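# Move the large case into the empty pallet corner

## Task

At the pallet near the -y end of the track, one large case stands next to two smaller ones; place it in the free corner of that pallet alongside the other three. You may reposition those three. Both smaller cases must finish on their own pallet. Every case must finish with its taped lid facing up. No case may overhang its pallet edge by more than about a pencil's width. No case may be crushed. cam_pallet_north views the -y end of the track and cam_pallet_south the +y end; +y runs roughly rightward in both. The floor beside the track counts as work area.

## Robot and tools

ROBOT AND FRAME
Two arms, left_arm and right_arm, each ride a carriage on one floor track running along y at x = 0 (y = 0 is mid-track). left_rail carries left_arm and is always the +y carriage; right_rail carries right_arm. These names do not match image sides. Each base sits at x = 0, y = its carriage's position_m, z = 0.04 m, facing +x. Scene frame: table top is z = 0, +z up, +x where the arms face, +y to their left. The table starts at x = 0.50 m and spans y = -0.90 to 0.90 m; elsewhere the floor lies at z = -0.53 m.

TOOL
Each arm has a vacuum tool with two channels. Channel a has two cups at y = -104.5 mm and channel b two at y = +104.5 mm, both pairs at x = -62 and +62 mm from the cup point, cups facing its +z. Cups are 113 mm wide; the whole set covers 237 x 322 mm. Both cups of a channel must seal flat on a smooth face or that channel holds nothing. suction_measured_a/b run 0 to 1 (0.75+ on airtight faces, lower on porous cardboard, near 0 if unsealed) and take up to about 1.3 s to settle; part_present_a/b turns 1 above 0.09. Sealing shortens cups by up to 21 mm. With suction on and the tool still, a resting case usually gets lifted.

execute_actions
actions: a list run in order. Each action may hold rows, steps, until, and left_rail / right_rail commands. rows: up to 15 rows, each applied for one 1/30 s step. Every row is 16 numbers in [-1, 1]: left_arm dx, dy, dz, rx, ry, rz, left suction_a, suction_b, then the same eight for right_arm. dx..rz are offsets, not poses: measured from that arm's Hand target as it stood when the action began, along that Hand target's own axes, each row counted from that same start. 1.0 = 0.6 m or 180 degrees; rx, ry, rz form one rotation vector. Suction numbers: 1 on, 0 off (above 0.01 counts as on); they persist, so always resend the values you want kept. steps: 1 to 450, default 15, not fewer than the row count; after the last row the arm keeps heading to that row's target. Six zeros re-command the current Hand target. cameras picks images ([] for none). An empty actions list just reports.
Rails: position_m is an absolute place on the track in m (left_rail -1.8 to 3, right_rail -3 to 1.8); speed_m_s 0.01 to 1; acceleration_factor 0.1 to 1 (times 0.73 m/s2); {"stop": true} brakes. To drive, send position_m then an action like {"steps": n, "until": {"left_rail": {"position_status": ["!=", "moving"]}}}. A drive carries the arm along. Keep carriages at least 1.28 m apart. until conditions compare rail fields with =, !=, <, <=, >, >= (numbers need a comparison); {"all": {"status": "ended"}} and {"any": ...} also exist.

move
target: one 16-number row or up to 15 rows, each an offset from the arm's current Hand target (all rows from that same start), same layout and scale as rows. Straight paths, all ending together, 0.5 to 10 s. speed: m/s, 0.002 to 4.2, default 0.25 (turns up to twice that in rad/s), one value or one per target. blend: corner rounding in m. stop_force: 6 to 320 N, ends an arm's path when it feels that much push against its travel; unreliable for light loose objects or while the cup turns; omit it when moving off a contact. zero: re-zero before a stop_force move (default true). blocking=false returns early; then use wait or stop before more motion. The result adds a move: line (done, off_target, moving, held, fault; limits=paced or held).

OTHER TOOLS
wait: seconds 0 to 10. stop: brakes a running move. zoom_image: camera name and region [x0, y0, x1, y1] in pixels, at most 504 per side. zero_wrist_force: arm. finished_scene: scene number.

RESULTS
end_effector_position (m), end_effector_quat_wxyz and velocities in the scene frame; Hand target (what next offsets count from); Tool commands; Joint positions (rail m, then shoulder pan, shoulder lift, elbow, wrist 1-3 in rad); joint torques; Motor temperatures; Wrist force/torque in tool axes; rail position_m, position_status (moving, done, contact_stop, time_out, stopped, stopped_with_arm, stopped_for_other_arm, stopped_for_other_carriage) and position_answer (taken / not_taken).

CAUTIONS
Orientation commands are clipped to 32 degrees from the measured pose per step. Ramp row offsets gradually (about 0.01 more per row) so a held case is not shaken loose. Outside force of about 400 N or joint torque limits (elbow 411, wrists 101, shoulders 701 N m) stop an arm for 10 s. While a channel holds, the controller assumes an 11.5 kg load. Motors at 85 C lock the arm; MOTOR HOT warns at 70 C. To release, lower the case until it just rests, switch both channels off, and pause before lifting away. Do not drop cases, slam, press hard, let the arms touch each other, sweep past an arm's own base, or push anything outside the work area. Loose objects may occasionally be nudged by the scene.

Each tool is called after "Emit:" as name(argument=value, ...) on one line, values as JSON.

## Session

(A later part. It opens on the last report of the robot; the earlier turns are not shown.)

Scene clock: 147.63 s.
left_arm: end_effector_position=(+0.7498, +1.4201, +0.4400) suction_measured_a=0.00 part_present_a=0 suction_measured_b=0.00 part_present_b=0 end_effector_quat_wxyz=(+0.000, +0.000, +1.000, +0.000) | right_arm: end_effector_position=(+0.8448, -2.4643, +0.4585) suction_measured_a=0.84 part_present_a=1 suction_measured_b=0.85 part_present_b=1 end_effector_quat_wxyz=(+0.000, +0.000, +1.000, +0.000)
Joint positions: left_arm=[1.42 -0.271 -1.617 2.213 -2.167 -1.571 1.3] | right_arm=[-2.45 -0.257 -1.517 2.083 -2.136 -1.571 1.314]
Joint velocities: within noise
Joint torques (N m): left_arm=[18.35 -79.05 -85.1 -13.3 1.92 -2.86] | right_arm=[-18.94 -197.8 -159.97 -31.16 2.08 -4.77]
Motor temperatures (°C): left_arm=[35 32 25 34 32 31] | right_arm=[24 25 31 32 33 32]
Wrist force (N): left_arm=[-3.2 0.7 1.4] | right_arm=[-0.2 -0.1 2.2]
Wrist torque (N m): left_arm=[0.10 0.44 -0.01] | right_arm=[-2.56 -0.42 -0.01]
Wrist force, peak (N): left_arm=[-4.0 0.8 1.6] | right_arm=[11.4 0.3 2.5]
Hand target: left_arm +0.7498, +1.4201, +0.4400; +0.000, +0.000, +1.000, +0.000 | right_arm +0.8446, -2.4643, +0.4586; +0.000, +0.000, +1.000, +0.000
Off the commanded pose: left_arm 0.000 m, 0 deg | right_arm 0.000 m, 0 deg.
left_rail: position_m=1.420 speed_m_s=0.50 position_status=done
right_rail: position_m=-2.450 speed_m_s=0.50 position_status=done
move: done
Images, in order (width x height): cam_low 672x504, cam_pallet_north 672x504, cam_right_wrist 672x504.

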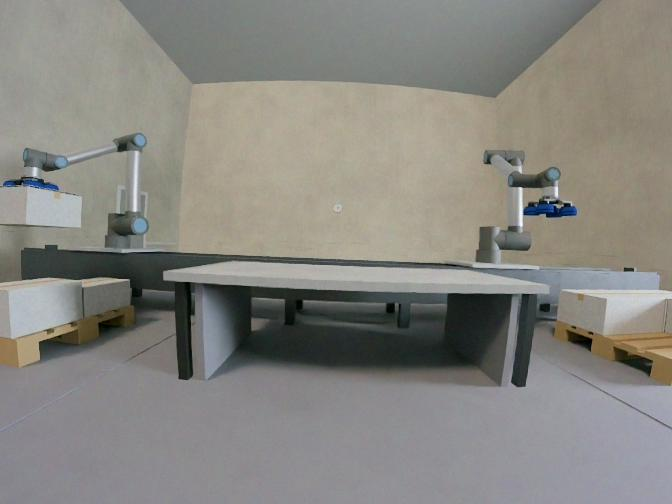

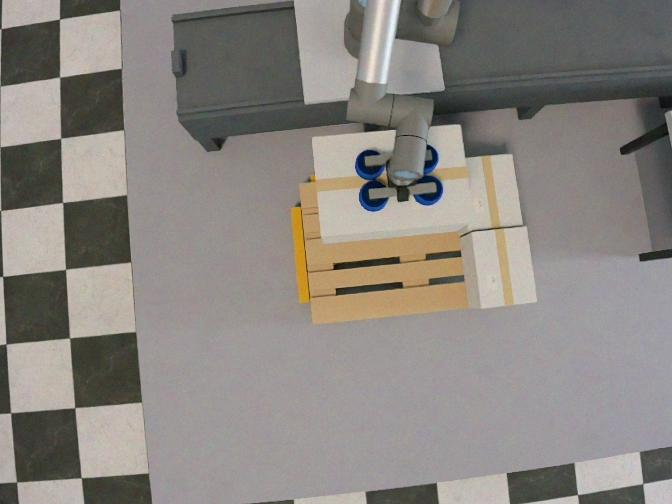

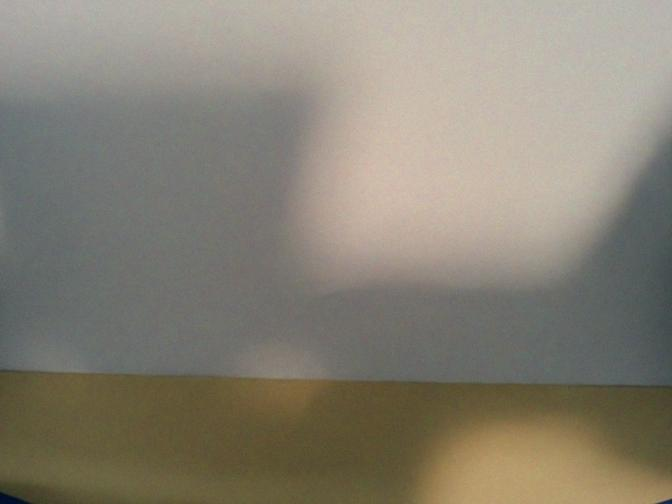

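Emit:
execute_actions(actions=[{"left_rail":{"position_m":2.3},"steps":30},{"right_rail":{"position_m":0.0},"steps":450,"until":{"all":{"status":"ended"}}}], cameras=["cam_low"])

Emit:
move(target=[0,0,0,0,0,0,0,0,0,0,0.28,0,0,0,1,1], speed=0.1, cameras=["cam_low"])

Emit:
move(target=[0,0,0,0,0,0,0,0,0,0,0.15,0,0,0,1,1], speed=0.015, stop_force=20, cameras=["cam_low"])

Scene clock: 156.30 s.
left_arm: end_effector_position=(+0.7498, +2.3001, +0.4400) suction_measured_a=0.00 part_present_a=0 suction_measured_b=0.00 part_present_b=0 end_effector_quat_wxyz=(+0.000, +0.000, +1.000, +0.000) | right_arm: end_effector_position=(+0.8446, -0.0143, +0.4586) suction_measured_a=0.84 part_present_a=1 suction_measured_b=0.85 part_present_b=1 end_effector_quat_wxyz=(+0.000, +0.000, +1.000, +0.000)
Joint positions: left_arm=[2.3 -0.271 -1.617 2.213 -2.167 -1.571 1.3] | right_arm=[0 -0.257 -1.518 2.083 -2.136 -1.571 1.314]
Joint velocities: within noise
Joint torques (N m): left_arm=[17.68 -77.09 -88.1 -12.5 2.3 -2.53] | right_arm=[20.52 -196 -179.91 -27.49 -8.15 -3.32]
Motor temperatures (°C): left_arm=[35 32 25 34 32 31] | right_arm=[24 25 31 32 33 32]
Wrist force (N): left_arm=[-3.2 0.7 1.4] | right_arm=[-0.2 -3.8 2.2]
Wrist torque (N m): left_arm=[0.09 0.43 0.00] | right_arm=[-3.06 -0.47 -0.02]
Wrist force, peak (N): left_arm=[-4.0 1.1 1.1] | right_arm=[0.0 -7.2 2.7]
Hand target: left_arm +0.7498, +2.3001, +0.4400; +0.000, +0.000, +1.000, +0.000 | right_arm +0.8446, -0.0143, +0.4586; +0.000, +0.000, +1.000, +0.000
Tool commands: left_gripper/suction_a=+0.0 left_gripper/suction_b=+0.0 right_gripper/suction_a=+1.0 right_gripper/suction_b=+1.0
Off the commanded pose: left_arm 0.000 m, 0 deg | right_arm 0.000 m, 0 deg.
left_rail: position_m=2.300 speed_m_s=0.50 position_status=done
right_rail: position_m=0.000 speed_m_s=0.50 position_status=done
Images, in order (width x height): cam_low 672x504.

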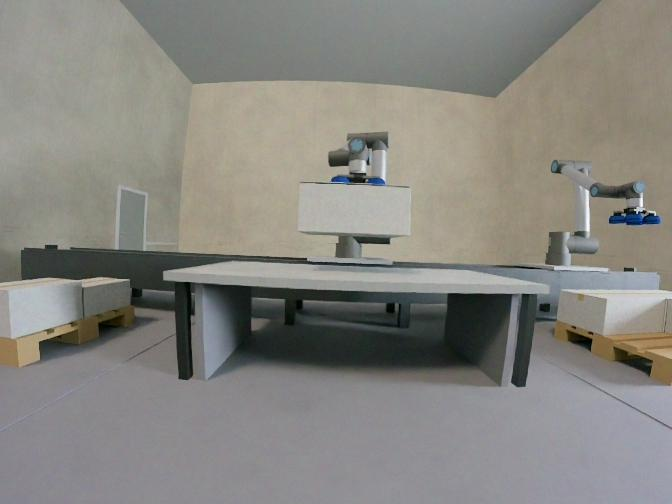

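Scene clock: 158.57 s.
left_arm: end_effector_position=(+0.7498, +2.3001, +0.4400) suction_measured_a=0.00 part_present_a=0 suction_measured_b=0.00 part_present_b=0 end_effector_quat_wxyz=(+0.000, +0.000, +1.000, +0.000) | right_arm: end_effector_position=(+0.8446, -0.0143, +0.2908) suction_measured_a=0.84 part_present_a=1 suction_measured_b=0.85 part_present_b=1 end_effector_quat_wxyz=(+0.000, +0.000, +1.000, +0.000)
Joint positions: left_arm=[2.3 -0.271 -1.617 2.213 -2.167 -1.571 1.3] | right_arm=[0 -0.257 -1.368 2.206 -2.409 -1.571 1.314]
Joint velocities: within noise
Joint torques (N m): left_arm=[16.07 -75.86 -88.81 -12.46 2.27 -2.48] | right_arm=[-0.46 -180.1 -124.05 -31.36 -6.5 -0.56]
Motor temperatures (°C): left_arm=[35 32 25 34 32 31] | right_arm=[24 25 31 32 33 32]
Wrist force (N): left_arm=[-3.3 0.4 1.7] | right_arm=[-0.2 -3.8 1.4]
Wrist torque (N m): left_arm=[0.05 0.44 -0.01] | right_arm=[-2.98 -0.48 -0.06]
Wrist force, peak (N): left_arm=[-3.7 0.6 2.1] | right_arm=[0.8 -3.4 13.1]
Hand target: left_arm +0.7498, +2.3001, +0.4400; +0.000, +0.000, +1.000, +0.000 | right_arm +0.8446, -0.0143, +0.2906; +0.000, +0.000, +1.000, +0.000
Off the commanded pose: left_arm 0.000 m, 0 deg | right_arm 0.000 m, 0 deg.
left_rail: position_m=2.300 speed_m_s=0.50 position_status=done
right_rail: position_m=0.000 speed_m_s=0.50 position_status=done
move: done
Images, in order (width x height): cam_low 672x504.

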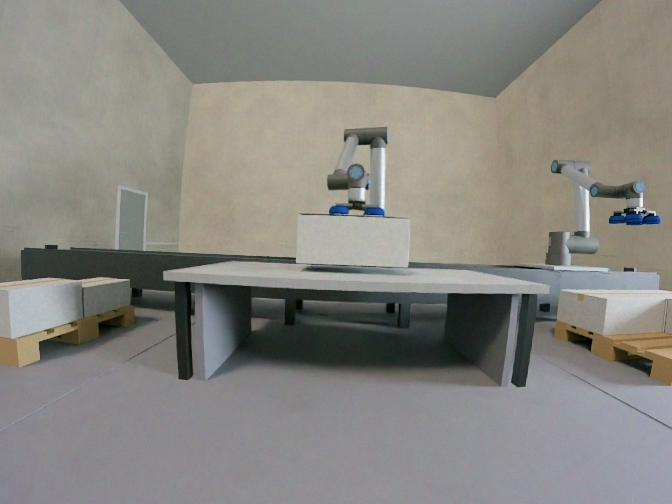

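Scene clock: 162.97 s.
left_arm: end_effector_position=(+0.7498, +2.3001, +0.4400) suction_measured_a=0.00 part_present_a=0 suction_measured_b=0.00 part_present_b=0 end_effector_quat_wxyz=(+0.000, +0.000, +1.000, +0.000) | right_arm: end_effector_position=(+0.8447, -0.0143, +0.2448) suction_measured_a=0.84 part_present_a=1 suction_measured_b=0.85 part_present_b=1 end_effector_quat_wxyz=(+0.000, +0.000, +1.000, +0.000)
Joint positions: left_arm=[2.3 -0.271 -1.617 2.213 -2.167 -1.571 1.3] | right_arm=[0 -0.257 -1.317 2.232 -2.486 -1.571 1.314]
Joint velocities: within noise
Joint torques (N m): left_arm=[17.6 -76.57 -88.9 -12.06 2.45 -2.04] | right_arm=[17.46 -206.75 -126.39 -19.21 -1.56 2.45]
Motor temperatures (°C): left_arm=[35 32 25 34 32 31] | right_arm=[24 25 31 32 33 32]
Wrist force (N): left_arm=[-3.4 0.4 1.5] | right_arm=[-1.7 -5.4 -15.1]
Wrist torque (N m): left_arm=[0.05 0.45 0.00] | right_arm=[2.50 -4.09 -0.28]
Wrist force, peak (N): left_arm=[-4.0 0.8 1.5] | right_arm=[3.3 -1.3 -23.8]
Hand target: left_arm +0.7498, +2.3001, +0.4400; +0.000, +0.000, +1.000, +0.000 | right_arm +0.8447, -0.0143, +0.2448; +0.000, +0.000, +1.000, +0.000 (not the last commanded pose)
Off the commanded pose: left_arm 0.000 m, 0 deg | right_arm 0.044 m, 0 deg.
left_rail: position_m=2.300 speed_m_s=0.50 position_status=done
right_rail: position_m=0.000 speed_m_s=0.50 position_status=done
move: contact (right_arm)
Images, in order (width x height): cam_low 672x504.

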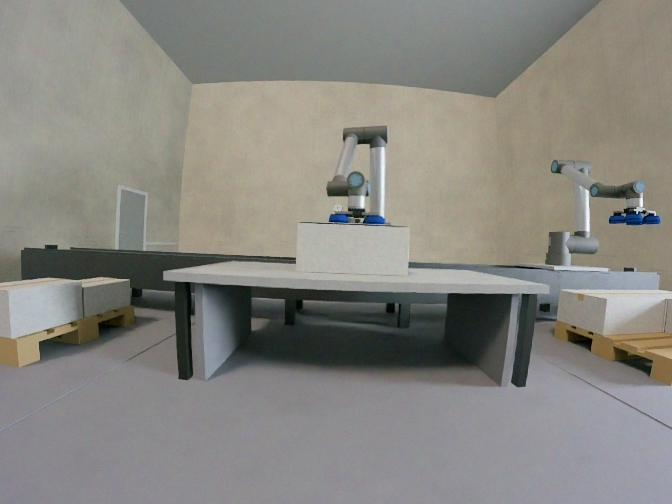

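Emit:
move(target=[0,0,0,0,0,0,0,0,0,0,0.0083,0,0,0,1,1], speed=0.01, cameras=[])

Emit:
execute_actions(actions=[{"rows":[[0,0,0,0,0,0,0,0,0,0,0,0,0,0,0,0]],"steps":60}], cameras=[])

Emit:
move(target=[[0,0,0,0,0,0,0,0,0,0,-0.05,0,0,0,0,0],[0,0,0,0,0,0,0,0,0,0,-0.36,0,0,0,0,0]], speed=[0.03,0.2], blend=[0.01,0], cameras=["cam_low"])

Emit:
execute_actions(actions=[{"right_rail":{"position_m":-1.6},"steps":450,"until":{"all":{"status":"ended"}}},{"left_rail":{"position_m":0.0},"steps":450,"until":{"all":{"status":"ended"}}}], cameras=[])

Scene clock: 163.90 s.
left_arm: end_effector_position=(+0.7498, +2.3001, +0.4400) suction_measured_a=0.00 part_present_a=0 suction_measured_b=0.00 part_present_b=0 end_effector_quat_wxyz=(+0.000, +0.000, +1.000, +0.000) | right_arm: end_effector_position=(+0.8448, -0.0144, +0.2402) suction_measured_a=0.84 part_present_a=1 suction_measured_b=0.85 part_present_b=1 end_effector_quat_wxyz=(+0.000, +0.000, +1.000, +0.000)
Joint positions: left_arm=[2.3 -0.271 -1.617 2.213 -2.167 -1.571 1.3] | right_arm=[0 -0.257 -1.311 2.234 -2.494 -1.571 1.314]
Joint velocities: within noise
Joint torques (N m): left_arm=[16.66 -77.3 -89.56 -11.76 1.89 -2.22] | right_arm=[16.45 -118.46 -71.35 -12.45 3.44 2.23]
Motor temperatures (°C): left_arm=[35 32 25 34 32 31] | right_arm=[24 25 31 32 33 32]
Wrist force (N): left_arm=[-3.5 0.4 1.7] | right_arm=[11.7 2.7 -71.0]
Wrist torque (N m): left_arm=[0.06 0.46 0.00] | right_arm=[10.44 -9.47 1.21]
Wrist force, peak (N): left_arm=[-3.9 0.4 1.2] | right_arm=[11.7 2.7 -71.0]
Hand target: left_arm +0.7498, +2.3001, +0.4400; +0.000, +0.000, +1.000, +0.000 | right_arm +0.8447, -0.0143, +0.2398; +0.000, +0.000, +1.000, +0.000
Off the commanded pose: left_arm 0.000 m, 0 deg | right_arm 0.000 m, 0 deg.
left_rail: position_m=2.300 speed_m_s=0.50 position_status=done
right_rail: position_m=0.000 speed_m_s=0.50 position_status=done
move: done
No camera images: "cameras" was empty.

Scene clock: 166.10 s.
left_arm: end_effector_position=(+0.7498, +2.3001, +0.4400) suction_measured_a=0.00 part_present_a=0 suction_measured_b=0.00 part_present_b=0 end_effector_quat_wxyz=(+0.000, +0.000, +1.000, +0.000) | right_arm: end_effector_position=(+0.8447, -0.0143, +0.2398) suction_measured_a=0.00 part_present_a=0 suction_measured_b=0.00 part_present_b=0 end_effector_quat_wxyz=(+0.000, +0.000, +1.000, +0.000)
Joint positions: left_arm=[2.3 -0.271 -1.617 2.213 -2.167 -1.571 1.3] | right_arm=[0 -0.257 -1.311 2.234 -2.494 -1.571 1.314]
Joint velocities: within noise
Joint torques (N m): left_arm=[14.7 -75.47 -88.39 -12.07 2.1 -2.07] | right_arm=[16.96 -99.87 -46.53 -6.3 -5.07 2.68]
Motor temperatures (°C): left_arm=[35 32 25 34 32 31] | right_arm=[24 25 31 32 33 32]
Wrist force (N): left_arm=[-3.2 0.1 1.6] | right_arm=[3.8 -4.3 -49.2]
Wrist torque (N m): left_arm=[0.01 0.43 0.00] | right_arm=[-0.74 -0.39 0.18]
Wrist force, peak (N): left_arm=[-4.1 0.5 1.4] | right_arm=[0.9 -5.5 -52.0]
Hand target: left_arm +0.7498, +2.3001, +0.4400; +0.000, +0.000, +1.000, +0.000 | right_arm +0.8447, -0.0143, +0.2398; +0.000, +0.000, +1.000, +0.000
Off the commanded pose: left_arm 0.000 m, 0 deg | right_arm 0.000 m, 0 deg.
left_rail: position_m=2.300 speed_m_s=0.50 position_status=done
right_rail: position_m=0.000 speed_m_s=0.50 position_status=done
No camera images: "cameras" was empty.

Scene clock: 168.70 s.
left_arm: end_effector_position=(+0.7498, +2.3001, +0.4400) suction_measured_a=0.00 part_present_a=0 suction_measured_b=0.00 part_present_b=0 end_effector_quat_wxyz=(+0.000, +0.000, +1.000, +0.000) | right_arm: end_effector_position=(+0.8446, -0.0143, +0.4556) suction_measured_a=0.00 part_present_a=0 suction_measured_b=0.00 part_present_b=0 end_effector_quat_wxyz=(+0.000, +0.000, +1.000, +0.000)
Joint positions: left_arm=[2.3 -0.271 -1.617 2.213 -2.167 -1.571 1.3] | right_arm=[0 -0.257 -1.516 2.085 -2.141 -1.571 1.314]
Joint velocities: within noise
Joint torques (N m): left_arm=[17.93 -74.67 -87.87 -11.82 1.79 -2.24] | right_arm=[-14.19 -118.69 -103.43 -7.1 -0.04 -2.36]
Motor temperatures (°C): left_arm=[35 32 25 34 32 31] | right_arm=[24 25 31 32 33 32]
Wrist force (N): left_arm=[-3.3 0.5 1.2] | right_arm=[-2.4 -3.5 0.5]
Wrist torque (N m): left_arm=[0.06 0.45 0.00] | right_arm=[-0.50 0.27 -0.01]
Wrist force, peak (N): left_arm=[-3.9 0.6 1.7] | right_arm=[3.6 -4.0 -49.1]
Hand target: left_arm +0.7498, +2.3001, +0.4400; +0.000, +0.000, +1.000, +0.000 | right_arm +0.8446, -0.0143, +0.4558; +0.000, +0.000, +1.000, +0.000
Off the commanded pose: left_arm 0.000 m, 0 deg | right_arm 0.000 m, 0 deg.
left_rail: position_m=2.300 speed_m_s=0.50 position_status=done
right_rail: position_m=0.000 speed_m_s=0.50 position_status=done
move: done
Images, in order (width x height): cam_low 672x504.

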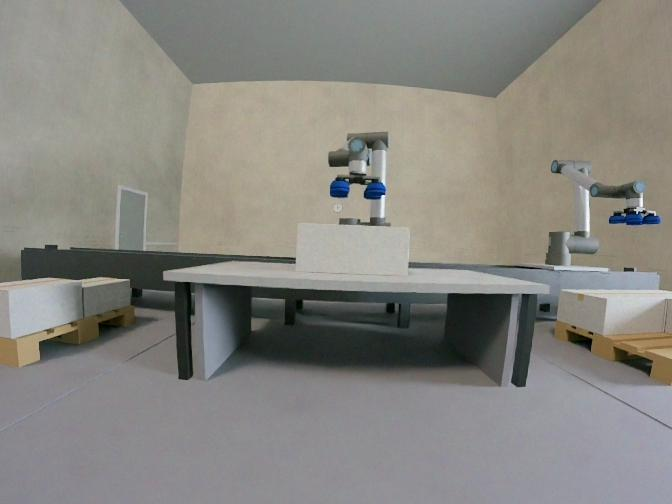

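Scene clock: 181.37 s.
left_arm: end_effector_position=(+0.7498, +0.0001, +0.4400) suction_measured_a=0.00 part_present_a=0 suction_measured_b=0.00 part_present_b=0 end_effector_quat_wxyz=(+0.000, +0.000, +1.000, +0.000) | right_arm: end_effector_position=(+0.8446, -1.6143, +0.4558) suction_measured_a=0.00 part_present_a=0 suction_measured_b=0.00 part_present_b=0 end_effector_quat_wxyz=(+0.000, +0.000, +1.000, +0.000)
Joint positions: left_arm=[0 -0.271 -1.617 2.213 -2.167 -1.571 1.3] | right_arm=[-1.6 -0.257 -1.516 2.085 -2.141 -1.571 1.314]
Joint velocities: within noise
Joint torques (N m): left_arm=[14.83 -76.41 -88.09 -11.45 1.89 -1.31] | right_arm=[10.73 -107.71 -77.26 -11.92 3.58 -3.3]
Motor temperatures (°C): left_arm=[35 32 25 34 32 31] | right_arm=[24 25 31 32 33 32]
Wrist force (N): left_arm=[-2.9 0.1 1.7] | right_arm=[-2.9 -3.4 0.6]
Wrist torque (N m): left_arm=[0.01 0.40 0.00] | right_arm=[-0.49 0.33 -0.01]
Wrist force, peak (N): left_arm=[-3.9 1.0 2.0] | right_arm=[-2.8 -4.2 0.4]
Hand target: left_arm +0.7498, +0.0001, +0.4400; +0.000, +0.000, +1.000, +0.000 | right_arm +0.8446, -1.6143, +0.4558; +0.000, +0.000, +1.000, +0.000
Tool commands: left_gripper/suction_a=+0.0 left_gripper/suction_b=+0.0 right_gripper/suction_a=+0.0 right_gripper/suction_b=+0.0
Off the commanded pose: left_arm 0.000 m, 0 deg | right_arm 0.000 m, 0 deg.
left_rail: position_m=0.000 speed_m_s=0.50 position_status=done
right_rail: position_m=-1.600 speed_m_s=0.50 position_status=done
No camera images: "cameras" was empty.

Emit:
move(target=[-0.3333,-0.0235,-0.9083,0,0,0,0,0,0,0,0,0,0,0,0,0], cameras=[])

Emit:
move(target=[-0.2253,0,0,0,0,0,0,0,0,0,0,0,0,0,0,0], cameras=["cam_left_wrist","cam_high"])

Emit:
zoom_image(camera="cam_left_wrist", region=[180, 30, 340, 150])

Emit:
zoom_image(camera="cam_left_wrist", region=[420, 30, 580, 150])

Emit:
zoom_image(camera="cam_left_wrist", region=[180, 180, 340, 300])

Emit:
zoom_image(camera="cam_left_wrist", region=[420, 180, 580, 300])

Scene clock: 184.90 s.
left_arm: end_effector_position=(+0.9495, -0.0139, +0.9849) suction_measured_a=0.00 part_present_a=0 suction_measured_b=0.00 part_present_b=0 end_effector_quat_wxyz=(+0.000, +0.000, +1.000, +0.000) | right_arm: end_effector_position=(+0.8446, -1.6143, +0.4558) suction_measured_a=0.00 part_present_a=0 suction_measured_b=0.00 part_present_b=0 end_effector_quat_wxyz=(+0.000, +0.000, +1.000, +0.000)
Joint positions: left_arm=[0 -0.228 -1.509 1.321 -1.383 -1.571 1.343] | right_arm=[-1.6 -0.257 -1.516 2.085 -2.141 -1.571 1.314]
Joint velocities: within noise
Joint torques (N m): left_arm=[35.98 -97.36 -109.91 -2.78 -5.2 2.53] | right_arm=[17 -100.04 -79.79 -11.3 4.57 -3.24]
Motor temperatures (°C): left_arm=[35 32 25 34 32 31] | right_arm=[24 25 31 32 33 32]
Wrist force (N): left_arm=[-3.1 0.5 1.7] | right_arm=[-2.3 -3.5 0.5]
Wrist torque (N m): left_arm=[0.06 0.42 -0.03] | right_arm=[-0.50 0.26 -0.01]
Wrist force, peak (N): left_arm=[-2.3 0.0 4.4] | right_arm=[-2.9 -3.5 0.7]
Hand target: left_arm +0.9495, -0.0139, +0.9851; +0.000, +0.000, +1.000, +0.000 | right_arm +0.8446, -1.6143, +0.4558; +0.000, +0.000, +1.000, +0.000
Off the commanded pose: left_arm 0.000 m, 0 deg | right_arm 0.000 m, 0 deg.
left_rail: position_m=0.000 speed_m_s=0.50 position_status=done
right_rail: position_m=-1.600 speed_m_s=0.50 position_status=done
move: done
No camera images: "cameras" was empty.

Scene clock: 186.20 s.
left_arm: end_effector_position=(+1.0845, -0.0139, +0.9851) suction_measured_a=0.00 part_present_a=0 suction_measured_b=0.00 part_present_b=0 end_effector_quat_wxyz=(+0.000, +0.000, +1.000, +0.000) | right_arm: end_effector_position=(+0.8446, -1.6143, +0.4558) suction_measured_a=0.00 part_present_a=0 suction_measured_b=0.00 part_present_b=0 end_effector_quat_wxyz=(+0.000, +0.000, +1.000, +0.000)
Joint positions: left_arm=[0 -0.199 -1.343 1.125 -1.354 -1.571 1.372] | right_arm=[-1.6 -0.257 -1.516 2.085 -2.141 -1.571 1.314]
Joint velocities: within noise
Joint torques (N m): left_arm=[35.51 -136.8 -106.4 -3.62 -4.24 2.2] | right_arm=[16.41 -98.56 -82.07 -11.88 4.07 -2.62]
Motor temperatures (°C): left_arm=[35 32 25 34 32 31] | right_arm=[24 25 31 32 33 32]
Wrist force (N): left_arm=[-3.0 0.8 1.7] | right_arm=[-2.5 -3.6 0.7]
Wrist torque (N m): left_arm=[0.09 0.42 -0.02] | right_arm=[-0.51 0.28 -0.01]
Wrist force, peak (N): left_arm=[-6.2 0.7 1.9] | right_arm=[-3.0 -3.5 0.8]
Hand target: left_arm +1.0847, -0.0139, +0.9851; +0.000, +0.000, +1.000, +0.000 | right_arm +0.8446, -1.6143, +0.4558; +0.000, +0.000, +1.000, +0.000
Off the commanded pose: left_arm 0.000 m, 0 deg | right_arm 0.000 m, 0 deg.
left_rail: position_m=0.000 speed_m_s=0.50 position_status=done
right_rail: position_m=-1.600 speed_m_s=0.50 position_status=done
move: done
Images, in order (width x height): cam_high 672x504, cam_left_wrist 672x504.

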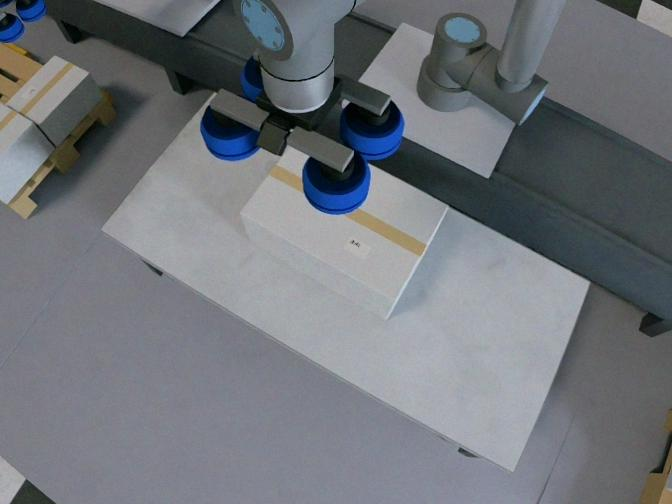

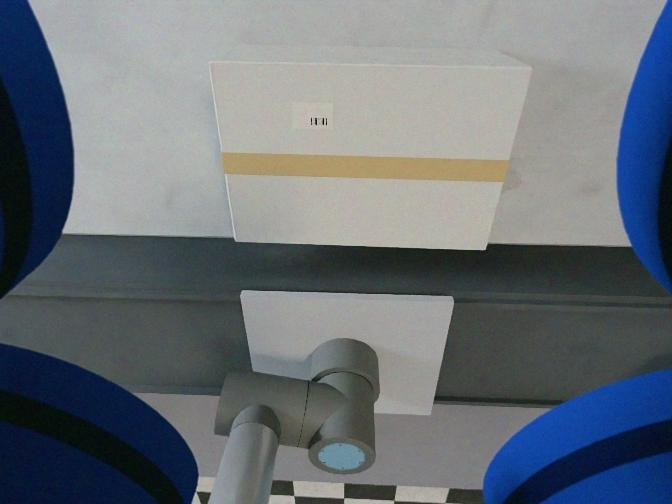

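Scaled by 3.150.

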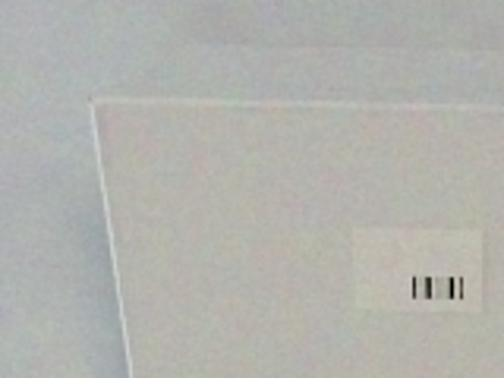

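Scaled by 3.150.

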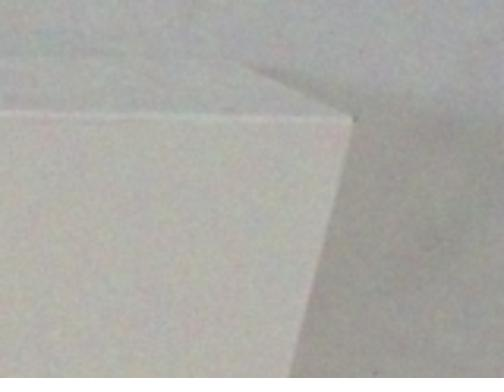

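Scaled by 3.150.

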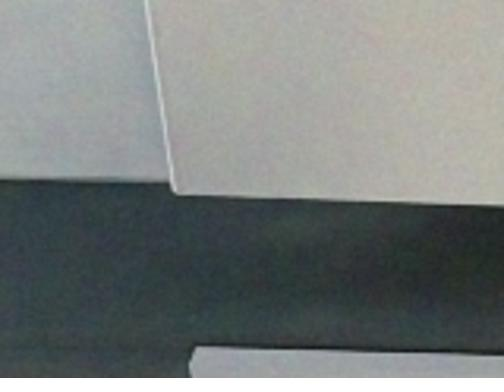

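Scaled by 3.150.

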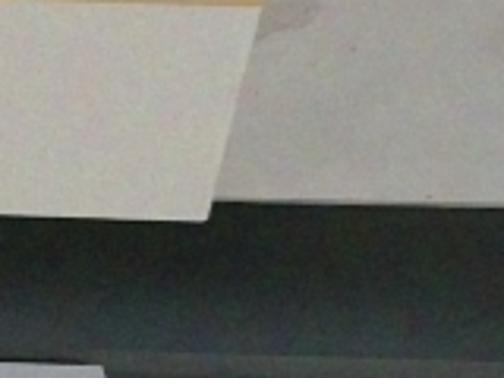

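Emit:
execute_actions(actions=[{"left_rail":{"position_m":1.95},"steps":450,"until":{"all":{"status":"ended"}}}], cameras=[])

Emit:
move(target=[-0.609,0,0,0,0,0,0,0,0,0,0,0,0,0,0,0], cameras=[])

Emit:
move(target=[0,0,1,0,0,0,0,0,0,0,0,0,0,0,0,0], cameras=[])

Emit:
move(target=[0,0,0.0625,0,0,0,0,0,0,0,0,0,0,0,0,0], cameras=["cam_left_wrist"])

Emit:
zoom_image(camera="cam_left_wrist", region=[180, 30, 340, 150])

Emit:
zoom_image(camera="cam_left_wrist", region=[420, 30, 580, 150])

Emit:
zoom_image(camera="cam_left_wrist", region=[180, 180, 340, 300])

Emit:
zoom_image(camera="cam_left_wrist", region=[420, 180, 580, 300])

Scene clock: 192.97 s.
left_arm: end_effector_position=(+1.0847, +1.9361, +0.9851) suction_measured_a=0.00 part_present_a=0 suction_measured_b=0.00 part_present_b=0 end_effector_quat_wxyz=(+0.000, +0.000, +1.000, +0.000) | right_arm: end_effector_position=(+0.8446, -1.6143, +0.4558) suction_measured_a=0.00 part_present_a=0 suction_measured_b=0.00 part_present_b=0 end_effector_quat_wxyz=(+0.000, +0.000, +1.000, +0.000)
Joint positions: left_arm=[1.95 -0.199 -1.342 1.125 -1.353 -1.571 1.372] | right_arm=[-1.6 -0.257 -1.516 2.085 -2.141 -1.571 1.314]
Joint velocities: within noise
Joint torques (N m): left_arm=[-7.8 -142.71 -90.04 -6.87 -4.26 1.84] | right_arm=[13.15 -96.8 -80.39 -11.77 4.15 -2.7]
Motor temperatures (°C): left_arm=[35 32 25 34 32 31] | right_arm=[24 25 31 32 33 32]
Wrist force (N): left_arm=[-3.4 0.5 1.8] | right_arm=[-2.6 -3.3 0.6]
Wrist torque (N m): left_arm=[0.05 0.48 -0.02] | right_arm=[-0.48 0.29 0.00]
Wrist force, peak (N): left_arm=[-3.7 1.4 1.7] | right_arm=[-2.7 -3.8 0.8]
Hand target: left_arm +1.0847, +1.9361, +0.9851; +0.000, +0.000, +1.000, +0.000 | right_arm +0.8446, -1.6143, +0.4558; +0.000, +0.000, +1.000, +0.000
Tool commands: left_gripper/suction_a=+0.0 left_gripper/suction_b=+0.0 right_gripper/suction_a=+0.0 right_gripper/suction_b=+0.0
Off the commanded pose: left_arm 0.000 m, 0 deg | right_arm 0.000 m, 0 deg.
left_rail: position_m=1.950 speed_m_s=0.50 position_status=done
right_rail: position_m=-1.600 speed_m_s=0.50 position_status=done
No camera images: "cameras" was empty.

Scene clock: 195.40 s.
left_arm: end_effector_position=(+1.4475, +1.9362, +0.9833) suction_measured_a=0.00 part_present_a=0 suction_measured_b=0.00 part_present_b=0 end_effector_quat_wxyz=(+0.040, +0.000, +0.999, -0.002) | right_arm: end_effector_position=(+0.8446, -1.6143, +0.4558) suction_measured_a=0.00 part_present_a=0 suction_measured_b=0.00 part_present_b=0 end_effector_quat_wxyz=(+0.000, +0.000, +1.000, +0.000)
Joint positions: left_arm=[1.95 -0.15 -0.681 0.035 -1.005 -1.563 1.421] | right_arm=[-1.6 -0.257 -1.516 2.085 -2.141 -1.571 1.314]
Joint velocities: within noise
Joint torques (N m): left_arm=[13.73 -240.08 -93.56 -14.54 4.8 2.18] | right_arm=[17.56 -89.68 -83.55 -11.71 4.51 -2.61]
Motor temperatures (°C): left_arm=[35 32 25 34 32 31] | right_arm=[24 25 31 32 33 32]
Wrist force (N): left_arm=[-3.4 0.7 1.6] | right_arm=[-2.7 -3.1 0.8]
Wrist torque (N m): left_arm=[0.08 0.55 0.03] | right_arm=[-0.45 0.30 -0.01]
Wrist force, peak (N): left_arm=[-5.2 0.6 3.3] | right_arm=[-2.7 -3.7 0.6]
Hand target: left_arm +1.4501, +1.9361, +0.9853; +0.000, +0.000, +1.000, +0.000 | right_arm +0.8446, -1.6143, +0.4558; +0.000, +0.000, +1.000, +0.000
Off the commanded pose: left_arm 0.003 m, 5 deg | right_arm 0.000 m, 0 deg.
left_rail: position_m=1.950 speed_m_s=0.50 position_status=done
right_rail: position_m=-1.600 speed_m_s=0.50 position_status=done
elbow stopped short (left arm): the move would have taken joint 4 (elbow) straighter than the controller allows.
move: off_target (left_arm)
No camera images: "cameras" was empty.

Scene clock: 198.47 s.
left_arm: end_effector_position=(+1.4503, +1.9360, +0.3856) suction_measured_a=0.00 part_present_a=0 suction_measured_b=0.00 part_present_b=0 end_effector_quat_wxyz=(+0.000, +0.000, +1.000, +0.000) | right_arm: end_effector_position=(+0.8446, -1.6143, +0.4558) suction_measured_a=0.00 part_present_a=0 suction_measured_b=0.00 part_present_b=0 end_effector_quat_wxyz=(+0.000, +0.000, +1.000, +0.000)
Joint positions: left_arm=[1.95 -0.149 -0.822 1.149 -1.898 -1.571 1.422] | right_arm=[-1.6 -0.257 -1.516 2.085 -2.141 -1.571 1.314]
Joint velocities: within noise
Joint torques (N m): left_arm=[35.39 -229.53 -77.31 -13.09 -5.57 2.25] | right_arm=[11.38 -93.68 -83.83 -11.49 4.78 -2.36]
Motor temperatures (°C): left_arm=[35 32 25 34 32 31] | right_arm=[24 25 31 32 33 32]
Wrist force (N): left_arm=[-3.1 0.7 2.1] | right_arm=[-2.7 -3.4 0.9]
Wrist torque (N m): left_arm=[0.08 0.46 0.06] | right_arm=[-0.49 0.31 -0.01]
Wrist force, peak (N): left_arm=[-3.9 0.4 5.3] | right_arm=[-2.6 -3.8 0.6]
Hand target: left_arm +1.4503, +1.9360, +0.3853; +0.000, +0.000, +1.000, +0.000 | right_arm +0.8446, -1.6143, +0.4558; +0.000, +0.000, +1.000, +0.000
Off the commanded pose: left_arm 0.000 m, 0 deg | right_arm 0.000 m, 0 deg.
left_rail: position_m=1.950 speed_m_s=0.50 position_status=done
right_rail: position_m=-1.600 speed_m_s=0.50 position_status=done
move: done
No camera images: "cameras" was empty.

Scene clock: 199.37 s.
left_arm: end_effector_position=(+1.4504, +1.9360, +0.3481) suction_measured_a=0.00 part_present_a=0 suction_measured_b=0.00 part_present_b=0 end_effector_quat_wxyz=(+0.000, +0.000, +1.000, +0.000) | right_arm: end_effector_position=(+0.8446, -1.6143, +0.4558) suction_measured_a=0.00 part_present_a=0 suction_measured_b=0.00 part_present_b=0 end_effector_quat_wxyz=(+0.000, +0.000, +1.000, +0.000)
Joint positions: left_arm=[1.95 -0.149 -0.806 1.173 -1.939 -1.571 1.422] | right_arm=[-1.6 -0.257 -1.516 2.085 -2.141 -1.571 1.314]
Joint velocities: within noise
Joint torques (N m): left_arm=[31.85 -231.59 -78.63 -13.89 -4.86 1.56] | right_arm=[15.76 -101.19 -84.78 -12.19 4.47 -2.82]
Motor temperatures (°C): left_arm=[35 32 25 34 32 31] | right_arm=[24 25 31 32 33 32]
Wrist force (N): left_arm=[-3.3 0.3 2.0] | right_arm=[-2.7 -3.4 0.4]
Wrist torque (N m): left_arm=[0.01 0.50 0.06] | right_arm=[-0.50 0.31 -0.01]
Wrist force, peak (N): left_arm=[-2.9 0.7 3.3] | right_arm=[-2.9 -3.6 0.7]
Hand target: left_arm +1.4504, +1.9360, +0.3478; +0.000, +0.000, +1.000, +0.000 | right_arm +0.8446, -1.6143, +0.4558; +0.000, +0.000, +1.000, +0.000
Off the commanded pose: left_arm 0.000 m, 0 deg | right_arm 0.000 m, 0 deg.
left_rail: position_m=1.950 speed_m_s=0.50 position_status=done
right_rail: position_m=-1.600 speed_m_s=0.50 position_status=done
move: done
Images, in order (width x height): cam_left_wrist 672x504.

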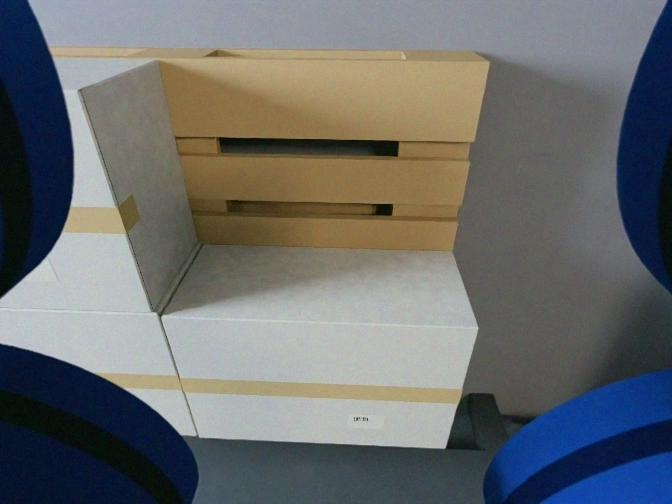

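Scaled by 3.150.

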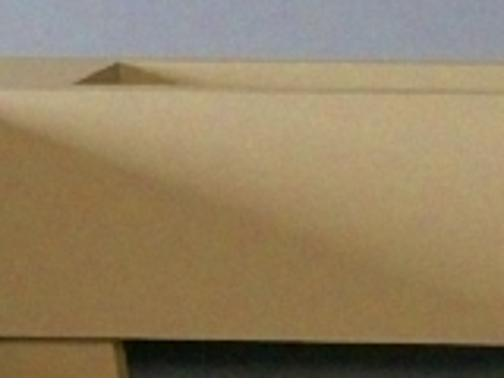

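Scaled by 3.150.

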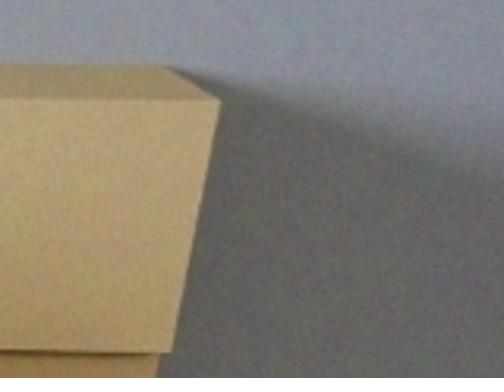

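Scaled by 3.150.

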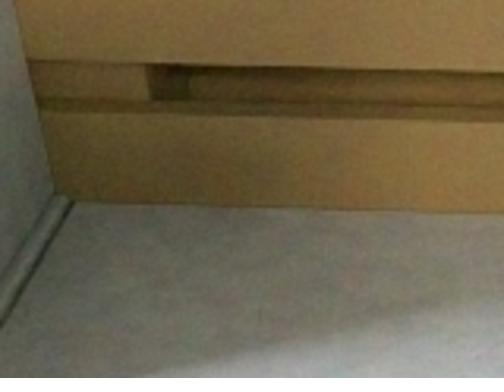

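Scaled by 3.150.

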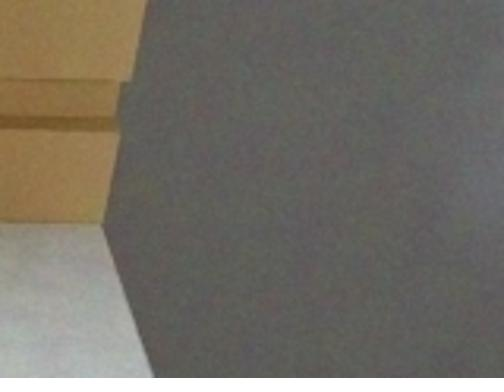

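Emit:
move(target=[[0,0,-0.2,0,0,0,0,0,0,0,0,0,0,0,0,0],[1,0,-0.2,0,0,0,0,0,0,0,0,0,0,0,0,0]], blend=[0.05,0], cameras=[])

Emit:
execute_actions(actions=[{"left_rail":{"position_m":0.0},"steps":450,"until":{"all":{"status":"ended"}}}], cameras=[])

Emit:
move(target=[0.0095,-0.0003,0.295,0,0,0,0,0,0,0,0,0,0,0,0,0], cameras=["cam_high"])

Emit:
move(target=[0,0,0.1,0,0,0,0,0,0,0,0,0,0,0,0,0], speed=0.02, stop_force=25, cameras=["cam_high"])

Emit:
execute_actions(actions=[{"rows":[[0,0,0,0,0,0,1,1,0,0,0,0,0,0,0,0]],"steps":60}], cameras=[])

Scene clock: 204.03 s.
left_arm: end_effector_position=(+0.8507, +1.9360, +0.4675) suction_measured_a=0.00 part_present_a=0 suction_measured_b=0.00 part_present_b=0 end_effector_quat_wxyz=(+0.000, +0.000, +1.000, +0.000) | right_arm: end_effector_position=(+0.8446, -1.6143, +0.4558) suction_measured_a=0.00 part_present_a=0 suction_measured_b=0.00 part_present_b=0 end_effector_quat_wxyz=(+0.000, +0.000, +1.000, +0.000)
Joint positions: left_arm=[1.95 -0.255 -1.517 2.068 -2.122 -1.571 1.316] | right_arm=[-1.6 -0.257 -1.516 2.085 -2.141 -1.571 1.314]
Joint velocities: within noise
Joint torques (N m): left_arm=[-31.95 -119.94 -69.19 -8.99 4.62 -3.68] | right_arm=[18.88 -96.96 -84.63 -11.88 4.67 -2.37]
Motor temperatures (°C): left_arm=[35 32 25 34 32 31] | right_arm=[24 25 31 32 33 32]
Wrist force (N): left_arm=[-3.1 0.5 1.2] | right_arm=[-2.4 -3.2 0.6]
Wrist torque (N m): left_arm=[0.06 0.42 -0.03] | right_arm=[-0.47 0.26 -0.01]
Wrist force, peak (N): left_arm=[-3.3 -0.1 5.3] | right_arm=[-2.6 -3.9 0.6]
Hand target: left_arm +0.8503, +1.9360, +0.4675; +0.000, +0.000, +1.000, +0.000 | right_arm +0.8446, -1.6143, +0.4558; +0.000, +0.000, +1.000, +0.000
Off the commanded pose: left_arm 0.000 m, 0 deg | right_arm 0.000 m, 0 deg.
left_rail: position_m=1.950 speed_m_s=0.50 position_status=done
right_rail: position_m=-1.600 speed_m_s=0.50 position_status=done
move: done
No camera images: "cameras" was empty.

Scene clock: 210.47 s.
left_arm: end_effector_position=(+0.8503, -0.0140, +0.4675) suction_measured_a=0.00 part_present_a=0 suction_measured_b=0.00 part_present_b=0 end_effector_quat_wxyz=(+0.000, +0.000, +1.000, +0.000) | right_arm: end_effector_position=(+0.8446, -1.6143, +0.4558) suction_measured_a=0.00 part_present_a=0 suction_measured_b=0.00 part_present_b=0 end_effector_quat_wxyz=(+0.000, +0.000, +1.000, +0.000)
Joint positions: left_arm=[0 -0.255 -1.517 2.068 -2.122 -1.571 1.316] | right_arm=[-1.6 -0.257 -1.516 2.085 -2.141 -1.571 1.314]
Joint velocities: within noise
Joint torques (N m): left_arm=[-5.98 -114.24 -91.08 -8.01 2.07 -4.24] | right_arm=[13.6 -92.5 -87.29 -11.78 4.89 -2.49]
Motor temperatures (°C): left_arm=[35 32 25 34 32 31] | right_arm=[24 25 31 32 33 32]
Wrist force (N): left_arm=[-3.8 0.4 1.8] | right_arm=[-2.6 -3.2 0.7]
Wrist torque (N m): left_arm=[0.05 0.50 -0.02] | right_arm=[-0.46 0.29 -0.01]
Wrist force, peak (N): left_arm=[-3.9 1.5 1.8] | right_arm=[-2.7 -3.7 0.6]
Hand target: left_arm +0.8503, -0.0140, +0.4675; +0.000, +0.000, +1.000, +0.000 | right_arm +0.8446, -1.6143, +0.4558; +0.000, +0.000, +1.000, +0.000
Tool commands: left_gripper/suction_a=+0.0 left_gripper/suction_b=+0.0 right_gripper/suction_a=+0.0 right_gripper/suction_b=+0.0
Off the commanded pose: left_arm 0.000 m, 0 deg | right_arm 0.000 m, 0 deg.
left_rail: position_m=0.000 speed_m_s=0.50 position_status=done
right_rail: position_m=-1.600 speed_m_s=0.50 position_status=done
No camera images: "cameras" was empty.

Scene clock: 211.93 s.
left_arm: end_effector_position=(+0.8447, -0.0143, +0.2907) suction_measured_a=0.00 part_present_a=0 suction_measured_b=0.00 part_present_b=0 end_effector_quat_wxyz=(+0.000, +0.000, +1.000, +0.000) | right_arm: end_effector_position=(+0.8446, -1.6143, +0.4558) suction_measured_a=0.00 part_present_a=0 suction_measured_b=0.00 part_present_b=0 end_effector_quat_wxyz=(+0.000, +0.000, +1.000, +0.000)
Joint positions: left_arm=[0 -0.257 -1.368 2.206 -2.409 -1.571 1.314] | right_arm=[-1.6 -0.257 -1.516 2.085 -2.141 -1.571 1.314]
Joint velocities: within noise
Joint torques (N m): left_arm=[1.06 -99.15 -57.98 -14.3 0.18 0.01] | right_arm=[16.39 -92.8 -86.79 -11.55 4.07 -2.95]
Motor temperatures (°C): left_arm=[35 32 25 34 32 31] | right_arm=[24 25 31 32 33 32]
Wrist force (N): left_arm=[-3.2 0.2 1.4] | right_arm=[-2.6 -3.3 0.6]
Wrist torque (N m): left_arm=[0.04 0.41 -0.02] | right_arm=[-0.48 0.29 0.00]
Wrist force, peak (N): left_arm=[-3.2 0.6 4.4] | right_arm=[-3.0 -3.7 0.8]
Hand target: left_arm +0.8447, -0.0142, +0.2905; +0.000, +0.000, +1.000, +0.000 | right_arm +0.8446, -1.6143, +0.4558; +0.000, +0.000, +1.000, +0.000
Off the commanded pose: left_arm 0.000 m, 0 deg | right_arm 0.000 m, 0 deg.
left_rail: position_m=0.000 speed_m_s=0.50 position_status=done
right_rail: position_m=-1.600 speed_m_s=0.50 position_status=done
move: done
Images, in order (width x height): cam_high 672x504.

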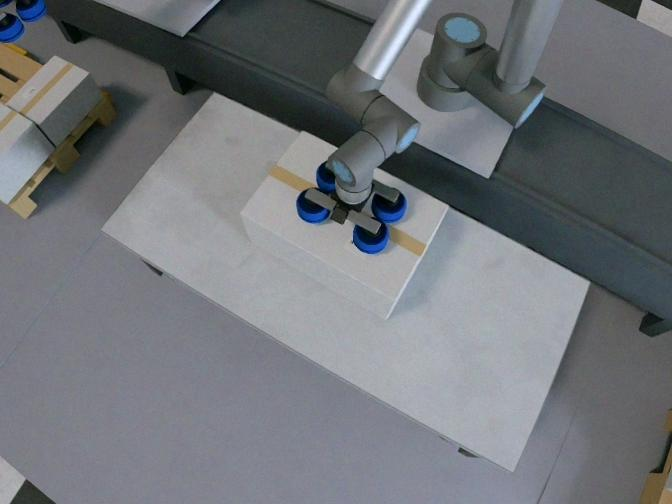

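Scene clock: 215.20 s.
left_arm: end_effector_position=(+0.8447, -0.0142, +0.2520) suction_measured_a=0.00 part_present_a=0 suction_measured_b=0.00 part_present_b=0 end_effector_quat_wxyz=(+0.000, +0.000, +1.000, +0.000) | right_arm: end_effector_position=(+0.8446, -1.6143, +0.4558) suction_measured_a=0.00 part_present_a=0 suction_measured_b=0.00 part_present_b=0 end_effector_quat_wxyz=(+0.000, +0.000, +1.000, +0.000)
Joint positions: left_arm=[0 -0.257 -1.325 2.228 -2.474 -1.571 1.314] | right_arm=[-1.6 -0.257 -1.516 2.085 -2.141 -1.571 1.314]
Joint velocities: within noise
Joint torques (N m): left_arm=[20.66 -123.84 -63.41 -1.61 4.05 2.35] | right_arm=[13.91 -87.9 -89.29 -11.07 4.73 -2.94]
Motor temperatures (°C): left_arm=[35 32 25 34 32 31] | right_arm=[24 25 31 32 33 32]
Wrist force (N): left_arm=[0.6 2.3 -21.5] | right_arm=[-2.6 -3.4 0.6]
Wrist torque (N m): left_arm=[0.39 0.16 0.02] | right_arm=[-0.49 0.29 -0.01]
Wrist force, peak (N): left_arm=[0.8 1.9 -25.7] | right_arm=[-2.7 -3.7 0.7]
Hand target: left_arm +0.8447, -0.0142, +0.2520; +0.000, +0.000, +1.000, +0.000 (not the last commanded pose) | right_arm +0.8446, -1.6143, +0.4558; +0.000, +0.000, +1.000, +0.000
Off the commanded pose: left_arm 0.022 m, 0 deg | right_arm 0.000 m, 0 deg.
left_rail: position_m=0.000 speed_m_s=0.50 position_status=done
right_rail: position_m=-1.600 speed_m_s=0.50 position_status=done
move: contact (left_arm)
Images, in order (width x height): cam_high 672x504.

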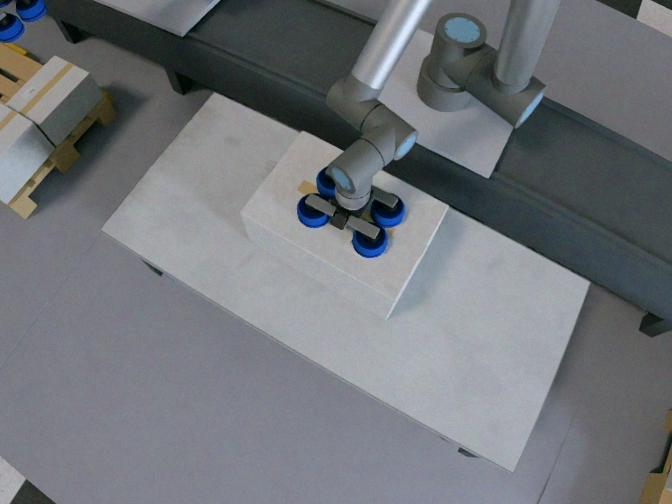

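Scene clock: 217.40 s.
left_arm: end_effector_position=(+0.8447, -0.0142, +0.2520) suction_measured_a=0.83 part_present_a=1 suction_measured_b=0.84 part_present_b=1 end_effector_quat_wxyz=(+0.000, +0.000, +1.000, +0.000) | right_arm: end_effector_position=(+0.8446, -1.6143, +0.4558) suction_measured_a=0.00 part_present_a=0 suction_measured_b=0.00 part_present_b=0 end_effector_quat_wxyz=(+0.000, +0.000, +1.000, +0.000)
Joint positions: left_arm=[0 -0.257 -1.325 2.228 -2.474 -1.571 1.314] | right_arm=[-1.6 -0.257 -1.516 2.085 -2.141 -1.571 1.314]
Joint velocities: within noise
Joint torques (N m): left_arm=[-14.55 -224.54 -138.72 -29.9 -7.3 -4.06] | right_arm=[14.89 -94.71 -86.35 -12.37 4.27 -2.02]
Motor temperatures (°C): left_arm=[35 32 25 34 32 31] | right_arm=[24 25 31 32 33 32]
Wrist force (N): left_arm=[-3.0 0.4 4.3] | right_arm=[-2.8 -3.7 0.7]
Wrist torque (N m): left_arm=[-2.02 -0.03 -0.03] | right_arm=[-0.53 0.31 -0.01]
Wrist force, peak (N): left_arm=[4.3 63.6 -30.3] | right_arm=[-3.0 -3.7 0.4]
Hand target: left_arm +0.8447, -0.0142, +0.2520; +0.000, +0.000, +1.000, +0.000 | right_arm +0.8446, -1.6143, +0.4558; +0.000, +0.000, +1.000, +0.000
Off the commanded pose: left_arm 0.000 m, 0 deg | right_arm 0.000 m, 0 deg.
left_rail: position_m=0.000 speed_m_s=0.50 position_status=done
right_rail: position_m=-1.600 speed_m_s=0.50 position_status=done
No camera images: "cameras" was empty.

Emit:
move(target=[[0,0,-0.08,0,0,0,1,1,0,0,0,0,0,0,0,0],[0,0,-0.36,0,0,0,1,1,0,0,0,0,0,0,0,0]], speed=[0.04,0.12], blend=[0.02,0], cameras=[])

Emit:
execute_actions(actions=[{"left_rail":{"position_m":2.0316},"steps":450,"until":{"all":{"status":"ended"}}}], cameras=[])

Emit:
move(target=[[-0.6112,0,0,0,0,-0.003,1,1,0,0,0,0,0,0,0,0],[-0.6112,0,0.525,0,0,-0.003,1,1,0,0,0,0,0,0,0,0]], speed=0.12, blend=[0.03,0], cameras=["cam_pallet_south","cam_left_wrist"])

Emit:
zoom_image(camera="cam_pallet_south", region=[110, 200, 270, 330])

Scene clock: 220.90 s.
left_arm: end_effector_position=(+0.8446, -0.0141, +0.4678) suction_measured_a=0.83 part_present_a=1 suction_measured_b=0.84 part_present_b=1 end_effector_quat_wxyz=(+0.000, +0.000, +1.000, +0.000) | right_arm: end_effector_position=(+0.8446, -1.6143, +0.4558) suction_measured_a=0.00 part_present_a=0 suction_measured_b=0.00 part_present_b=0 end_effector_quat_wxyz=(+0.000, +0.000, +1.000, +0.000)
Joint positions: left_arm=[0 -0.257 -1.524 2.075 -2.122 -1.571 1.314] | right_arm=[-1.6 -0.257 -1.516 2.085 -2.141 -1.571 1.314]
Joint velocities: within noise
Joint torques (N m): left_arm=[-1.39 -211.44 -182.52 -20.91 -5.06 -2.97] | right_arm=[11.24 -98.65 -89.82 -11.28 4.29 -2.77]
Motor temperatures (°C): left_arm=[35 32 25 34 32 31] | right_arm=[24 25 31 32 33 32]
Wrist force (N): left_arm=[-3.4 0.8 5.4] | right_arm=[-2.3 -3.3 0.4]
Wrist torque (N m): left_arm=[-2.01 0.08 -0.04] | right_arm=[-0.48 0.26 0.00]
Wrist force, peak (N): left_arm=[-4.1 0.6 -9.0] | right_arm=[-2.8 -3.6 0.6]
Hand target: left_arm +0.8446, -0.0142, +0.4680; +0.000, +0.000, +1.000, +0.000 | right_arm +0.8446, -1.6143, +0.4558; +0.000, +0.000, +1.000, +0.000
Off the commanded pose: left_arm 0.000 m, 0 deg | right_arm 0.000 m, 0 deg.
left_rail: position_m=0.000 speed_m_s=0.50 position_status=done
right_rail: position_m=-1.600 speed_m_s=0.50 position_status=done
move: done
No camera images: "cameras" was empty.

Scene clock: 227.50 s.
left_arm: end_effector_position=(+0.8446, +2.0174, +0.4680) suction_measured_a=0.83 part_present_a=1 suction_measured_b=0.84 part_present_b=1 end_effector_quat_wxyz=(+0.000, +0.000, +1.000, +0.000) | right_arm: end_effector_position=(+0.8446, -1.6143, +0.4558) suction_measured_a=0.00 part_present_a=0 suction_measured_b=0.00 part_present_b=0 end_effector_quat_wxyz=(+0.000, +0.000, +1.000, +0.000)
Joint positions: left_arm=[2.032 -0.257 -1.524 2.075 -2.122 -1.571 1.314] | right_arm=[-1.6 -0.257 -1.516 2.085 -2.141 -1.571 1.314]
Joint velocities: within noise
Joint torques (N m): left_arm=[-15.86 -199.61 -162.03 -23.32 -5.13 -3.81] | right_arm=[14.35 -96.24 -90.29 -11.37 4.76 -2.67]
Motor temperatures (°C): left_arm=[35 32 25 34 32 31] | right_arm=[24 25 31 32 33 32]
Wrist force (N): left_arm=[-4.2 -2.1 4.3] | right_arm=[-2.6 -3.3 0.7]
Wrist torque (N m): left_arm=[-2.37 0.11 -0.05] | right_arm=[-0.48 0.29 -0.01]
Wrist force, peak (N): left_arm=[-4.1 -5.3 5.0] | right_arm=[-2.9 -3.7 0.5]
Hand target: left_arm +0.8446, +2.0174, +0.4680; +0.000, +0.000, +1.000, +0.000 | right_arm +0.8446, -1.6143, +0.4558; +0.000, +0.000, +1.000, +0.000
Tool commands: left_gripper/suction_a=+1.0 left_gripper/suction_b=+1.0 right_gripper/suction_a=+0.0 right_gripper/suction_b=+0.0
Off the commanded pose: left_arm 0.000 m, 0 deg | right_arm 0.000 m, 0 deg.
left_rail: position_m=2.032 speed_m_s=0.50 position_status=done
right_rail: position_m=-1.600 speed_m_s=0.50 position_status=done
No camera images: "cameras" was empty.

Scene clock: 233.73 s.
left_arm: end_effector_position=(+1.2115, +2.0173, +0.1535) suction_measured_a=0.83 part_present_a=1 suction_measured_b=0.84 part_present_b=1 end_effector_quat_wxyz=(+0.000, -0.005, +1.000, +0.000) | right_arm: end_effector_position=(+0.8446, -1.6143, +0.4558) suction_measured_a=0.00 part_present_a=0 suction_measured_b=0.00 part_present_b=0 end_effector_quat_wxyz=(+0.000, +0.000, +1.000, +0.000)
Joint positions: left_arm=[2.032 -0.178 -0.918 1.71 -2.364 -1.571 1.383] | right_arm=[-1.6 -0.257 -1.516 2.085 -2.141 -1.571 1.314]
Joint velocities: within noise
Joint torques (N m): left_arm=[14.67 -319.05 -130.49 -30.95 -5.92 -2.21] | right_arm=[15.8 -97.24 -93.09 -12.17 4.15 -2.23]
Motor temperatures (°C): left_arm=[35 32 25 34 32 31] | right_arm=[24 25 31 32 33 32]
Wrist force (N): left_arm=[-4.4 -1.4 5.2] | right_arm=[-2.3 -3.4 0.5]
Wrist torque (N m): left_arm=[-2.26 0.22 -0.01] | right_arm=[-0.49 0.26 -0.01]
Wrist force, peak (N): left_arm=[-3.3 -1.3 18.4] | right_arm=[-2.8 -3.7 0.5]
Hand target: left_arm +1.2115, +2.0174, +0.1532; +0.000, -0.005, +1.000, +0.000 | right_arm +0.8446, -1.6143, +0.4558; +0.000, +0.000, +1.000, +0.000
Off the commanded pose: left_arm 0.000 m, 0 deg | right_arm 0.000 m, 0 deg.
left_rail: position_m=2.032 speed_m_s=0.50 position_status=done
right_rail: position_m=-1.600 speed_m_s=0.50 position_status=done
move: done
Images, in order (width x height): cam_pallet_south 672x504, cam_left_wrist 672x504.

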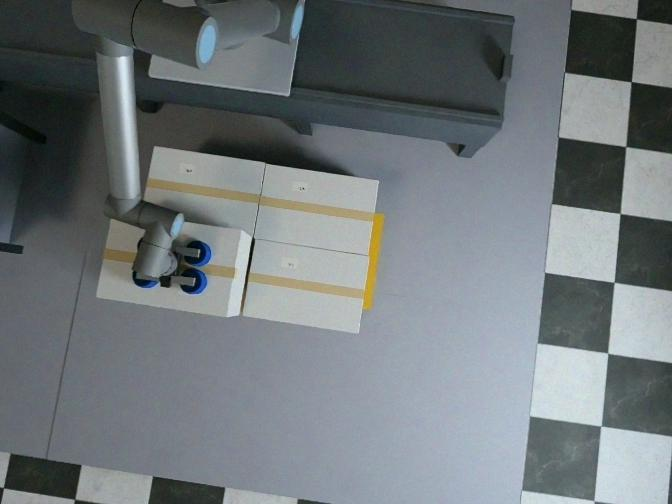

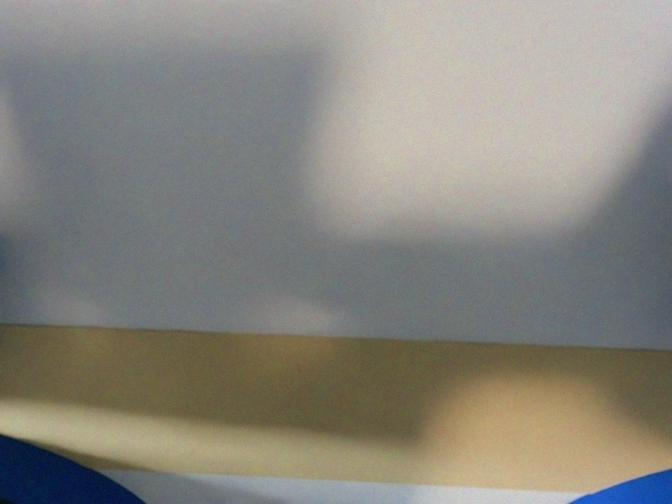

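Scaled by 3.150.

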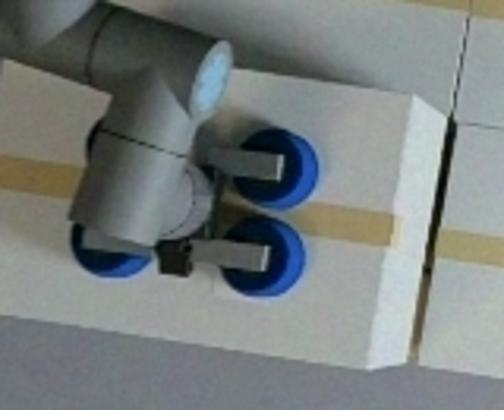

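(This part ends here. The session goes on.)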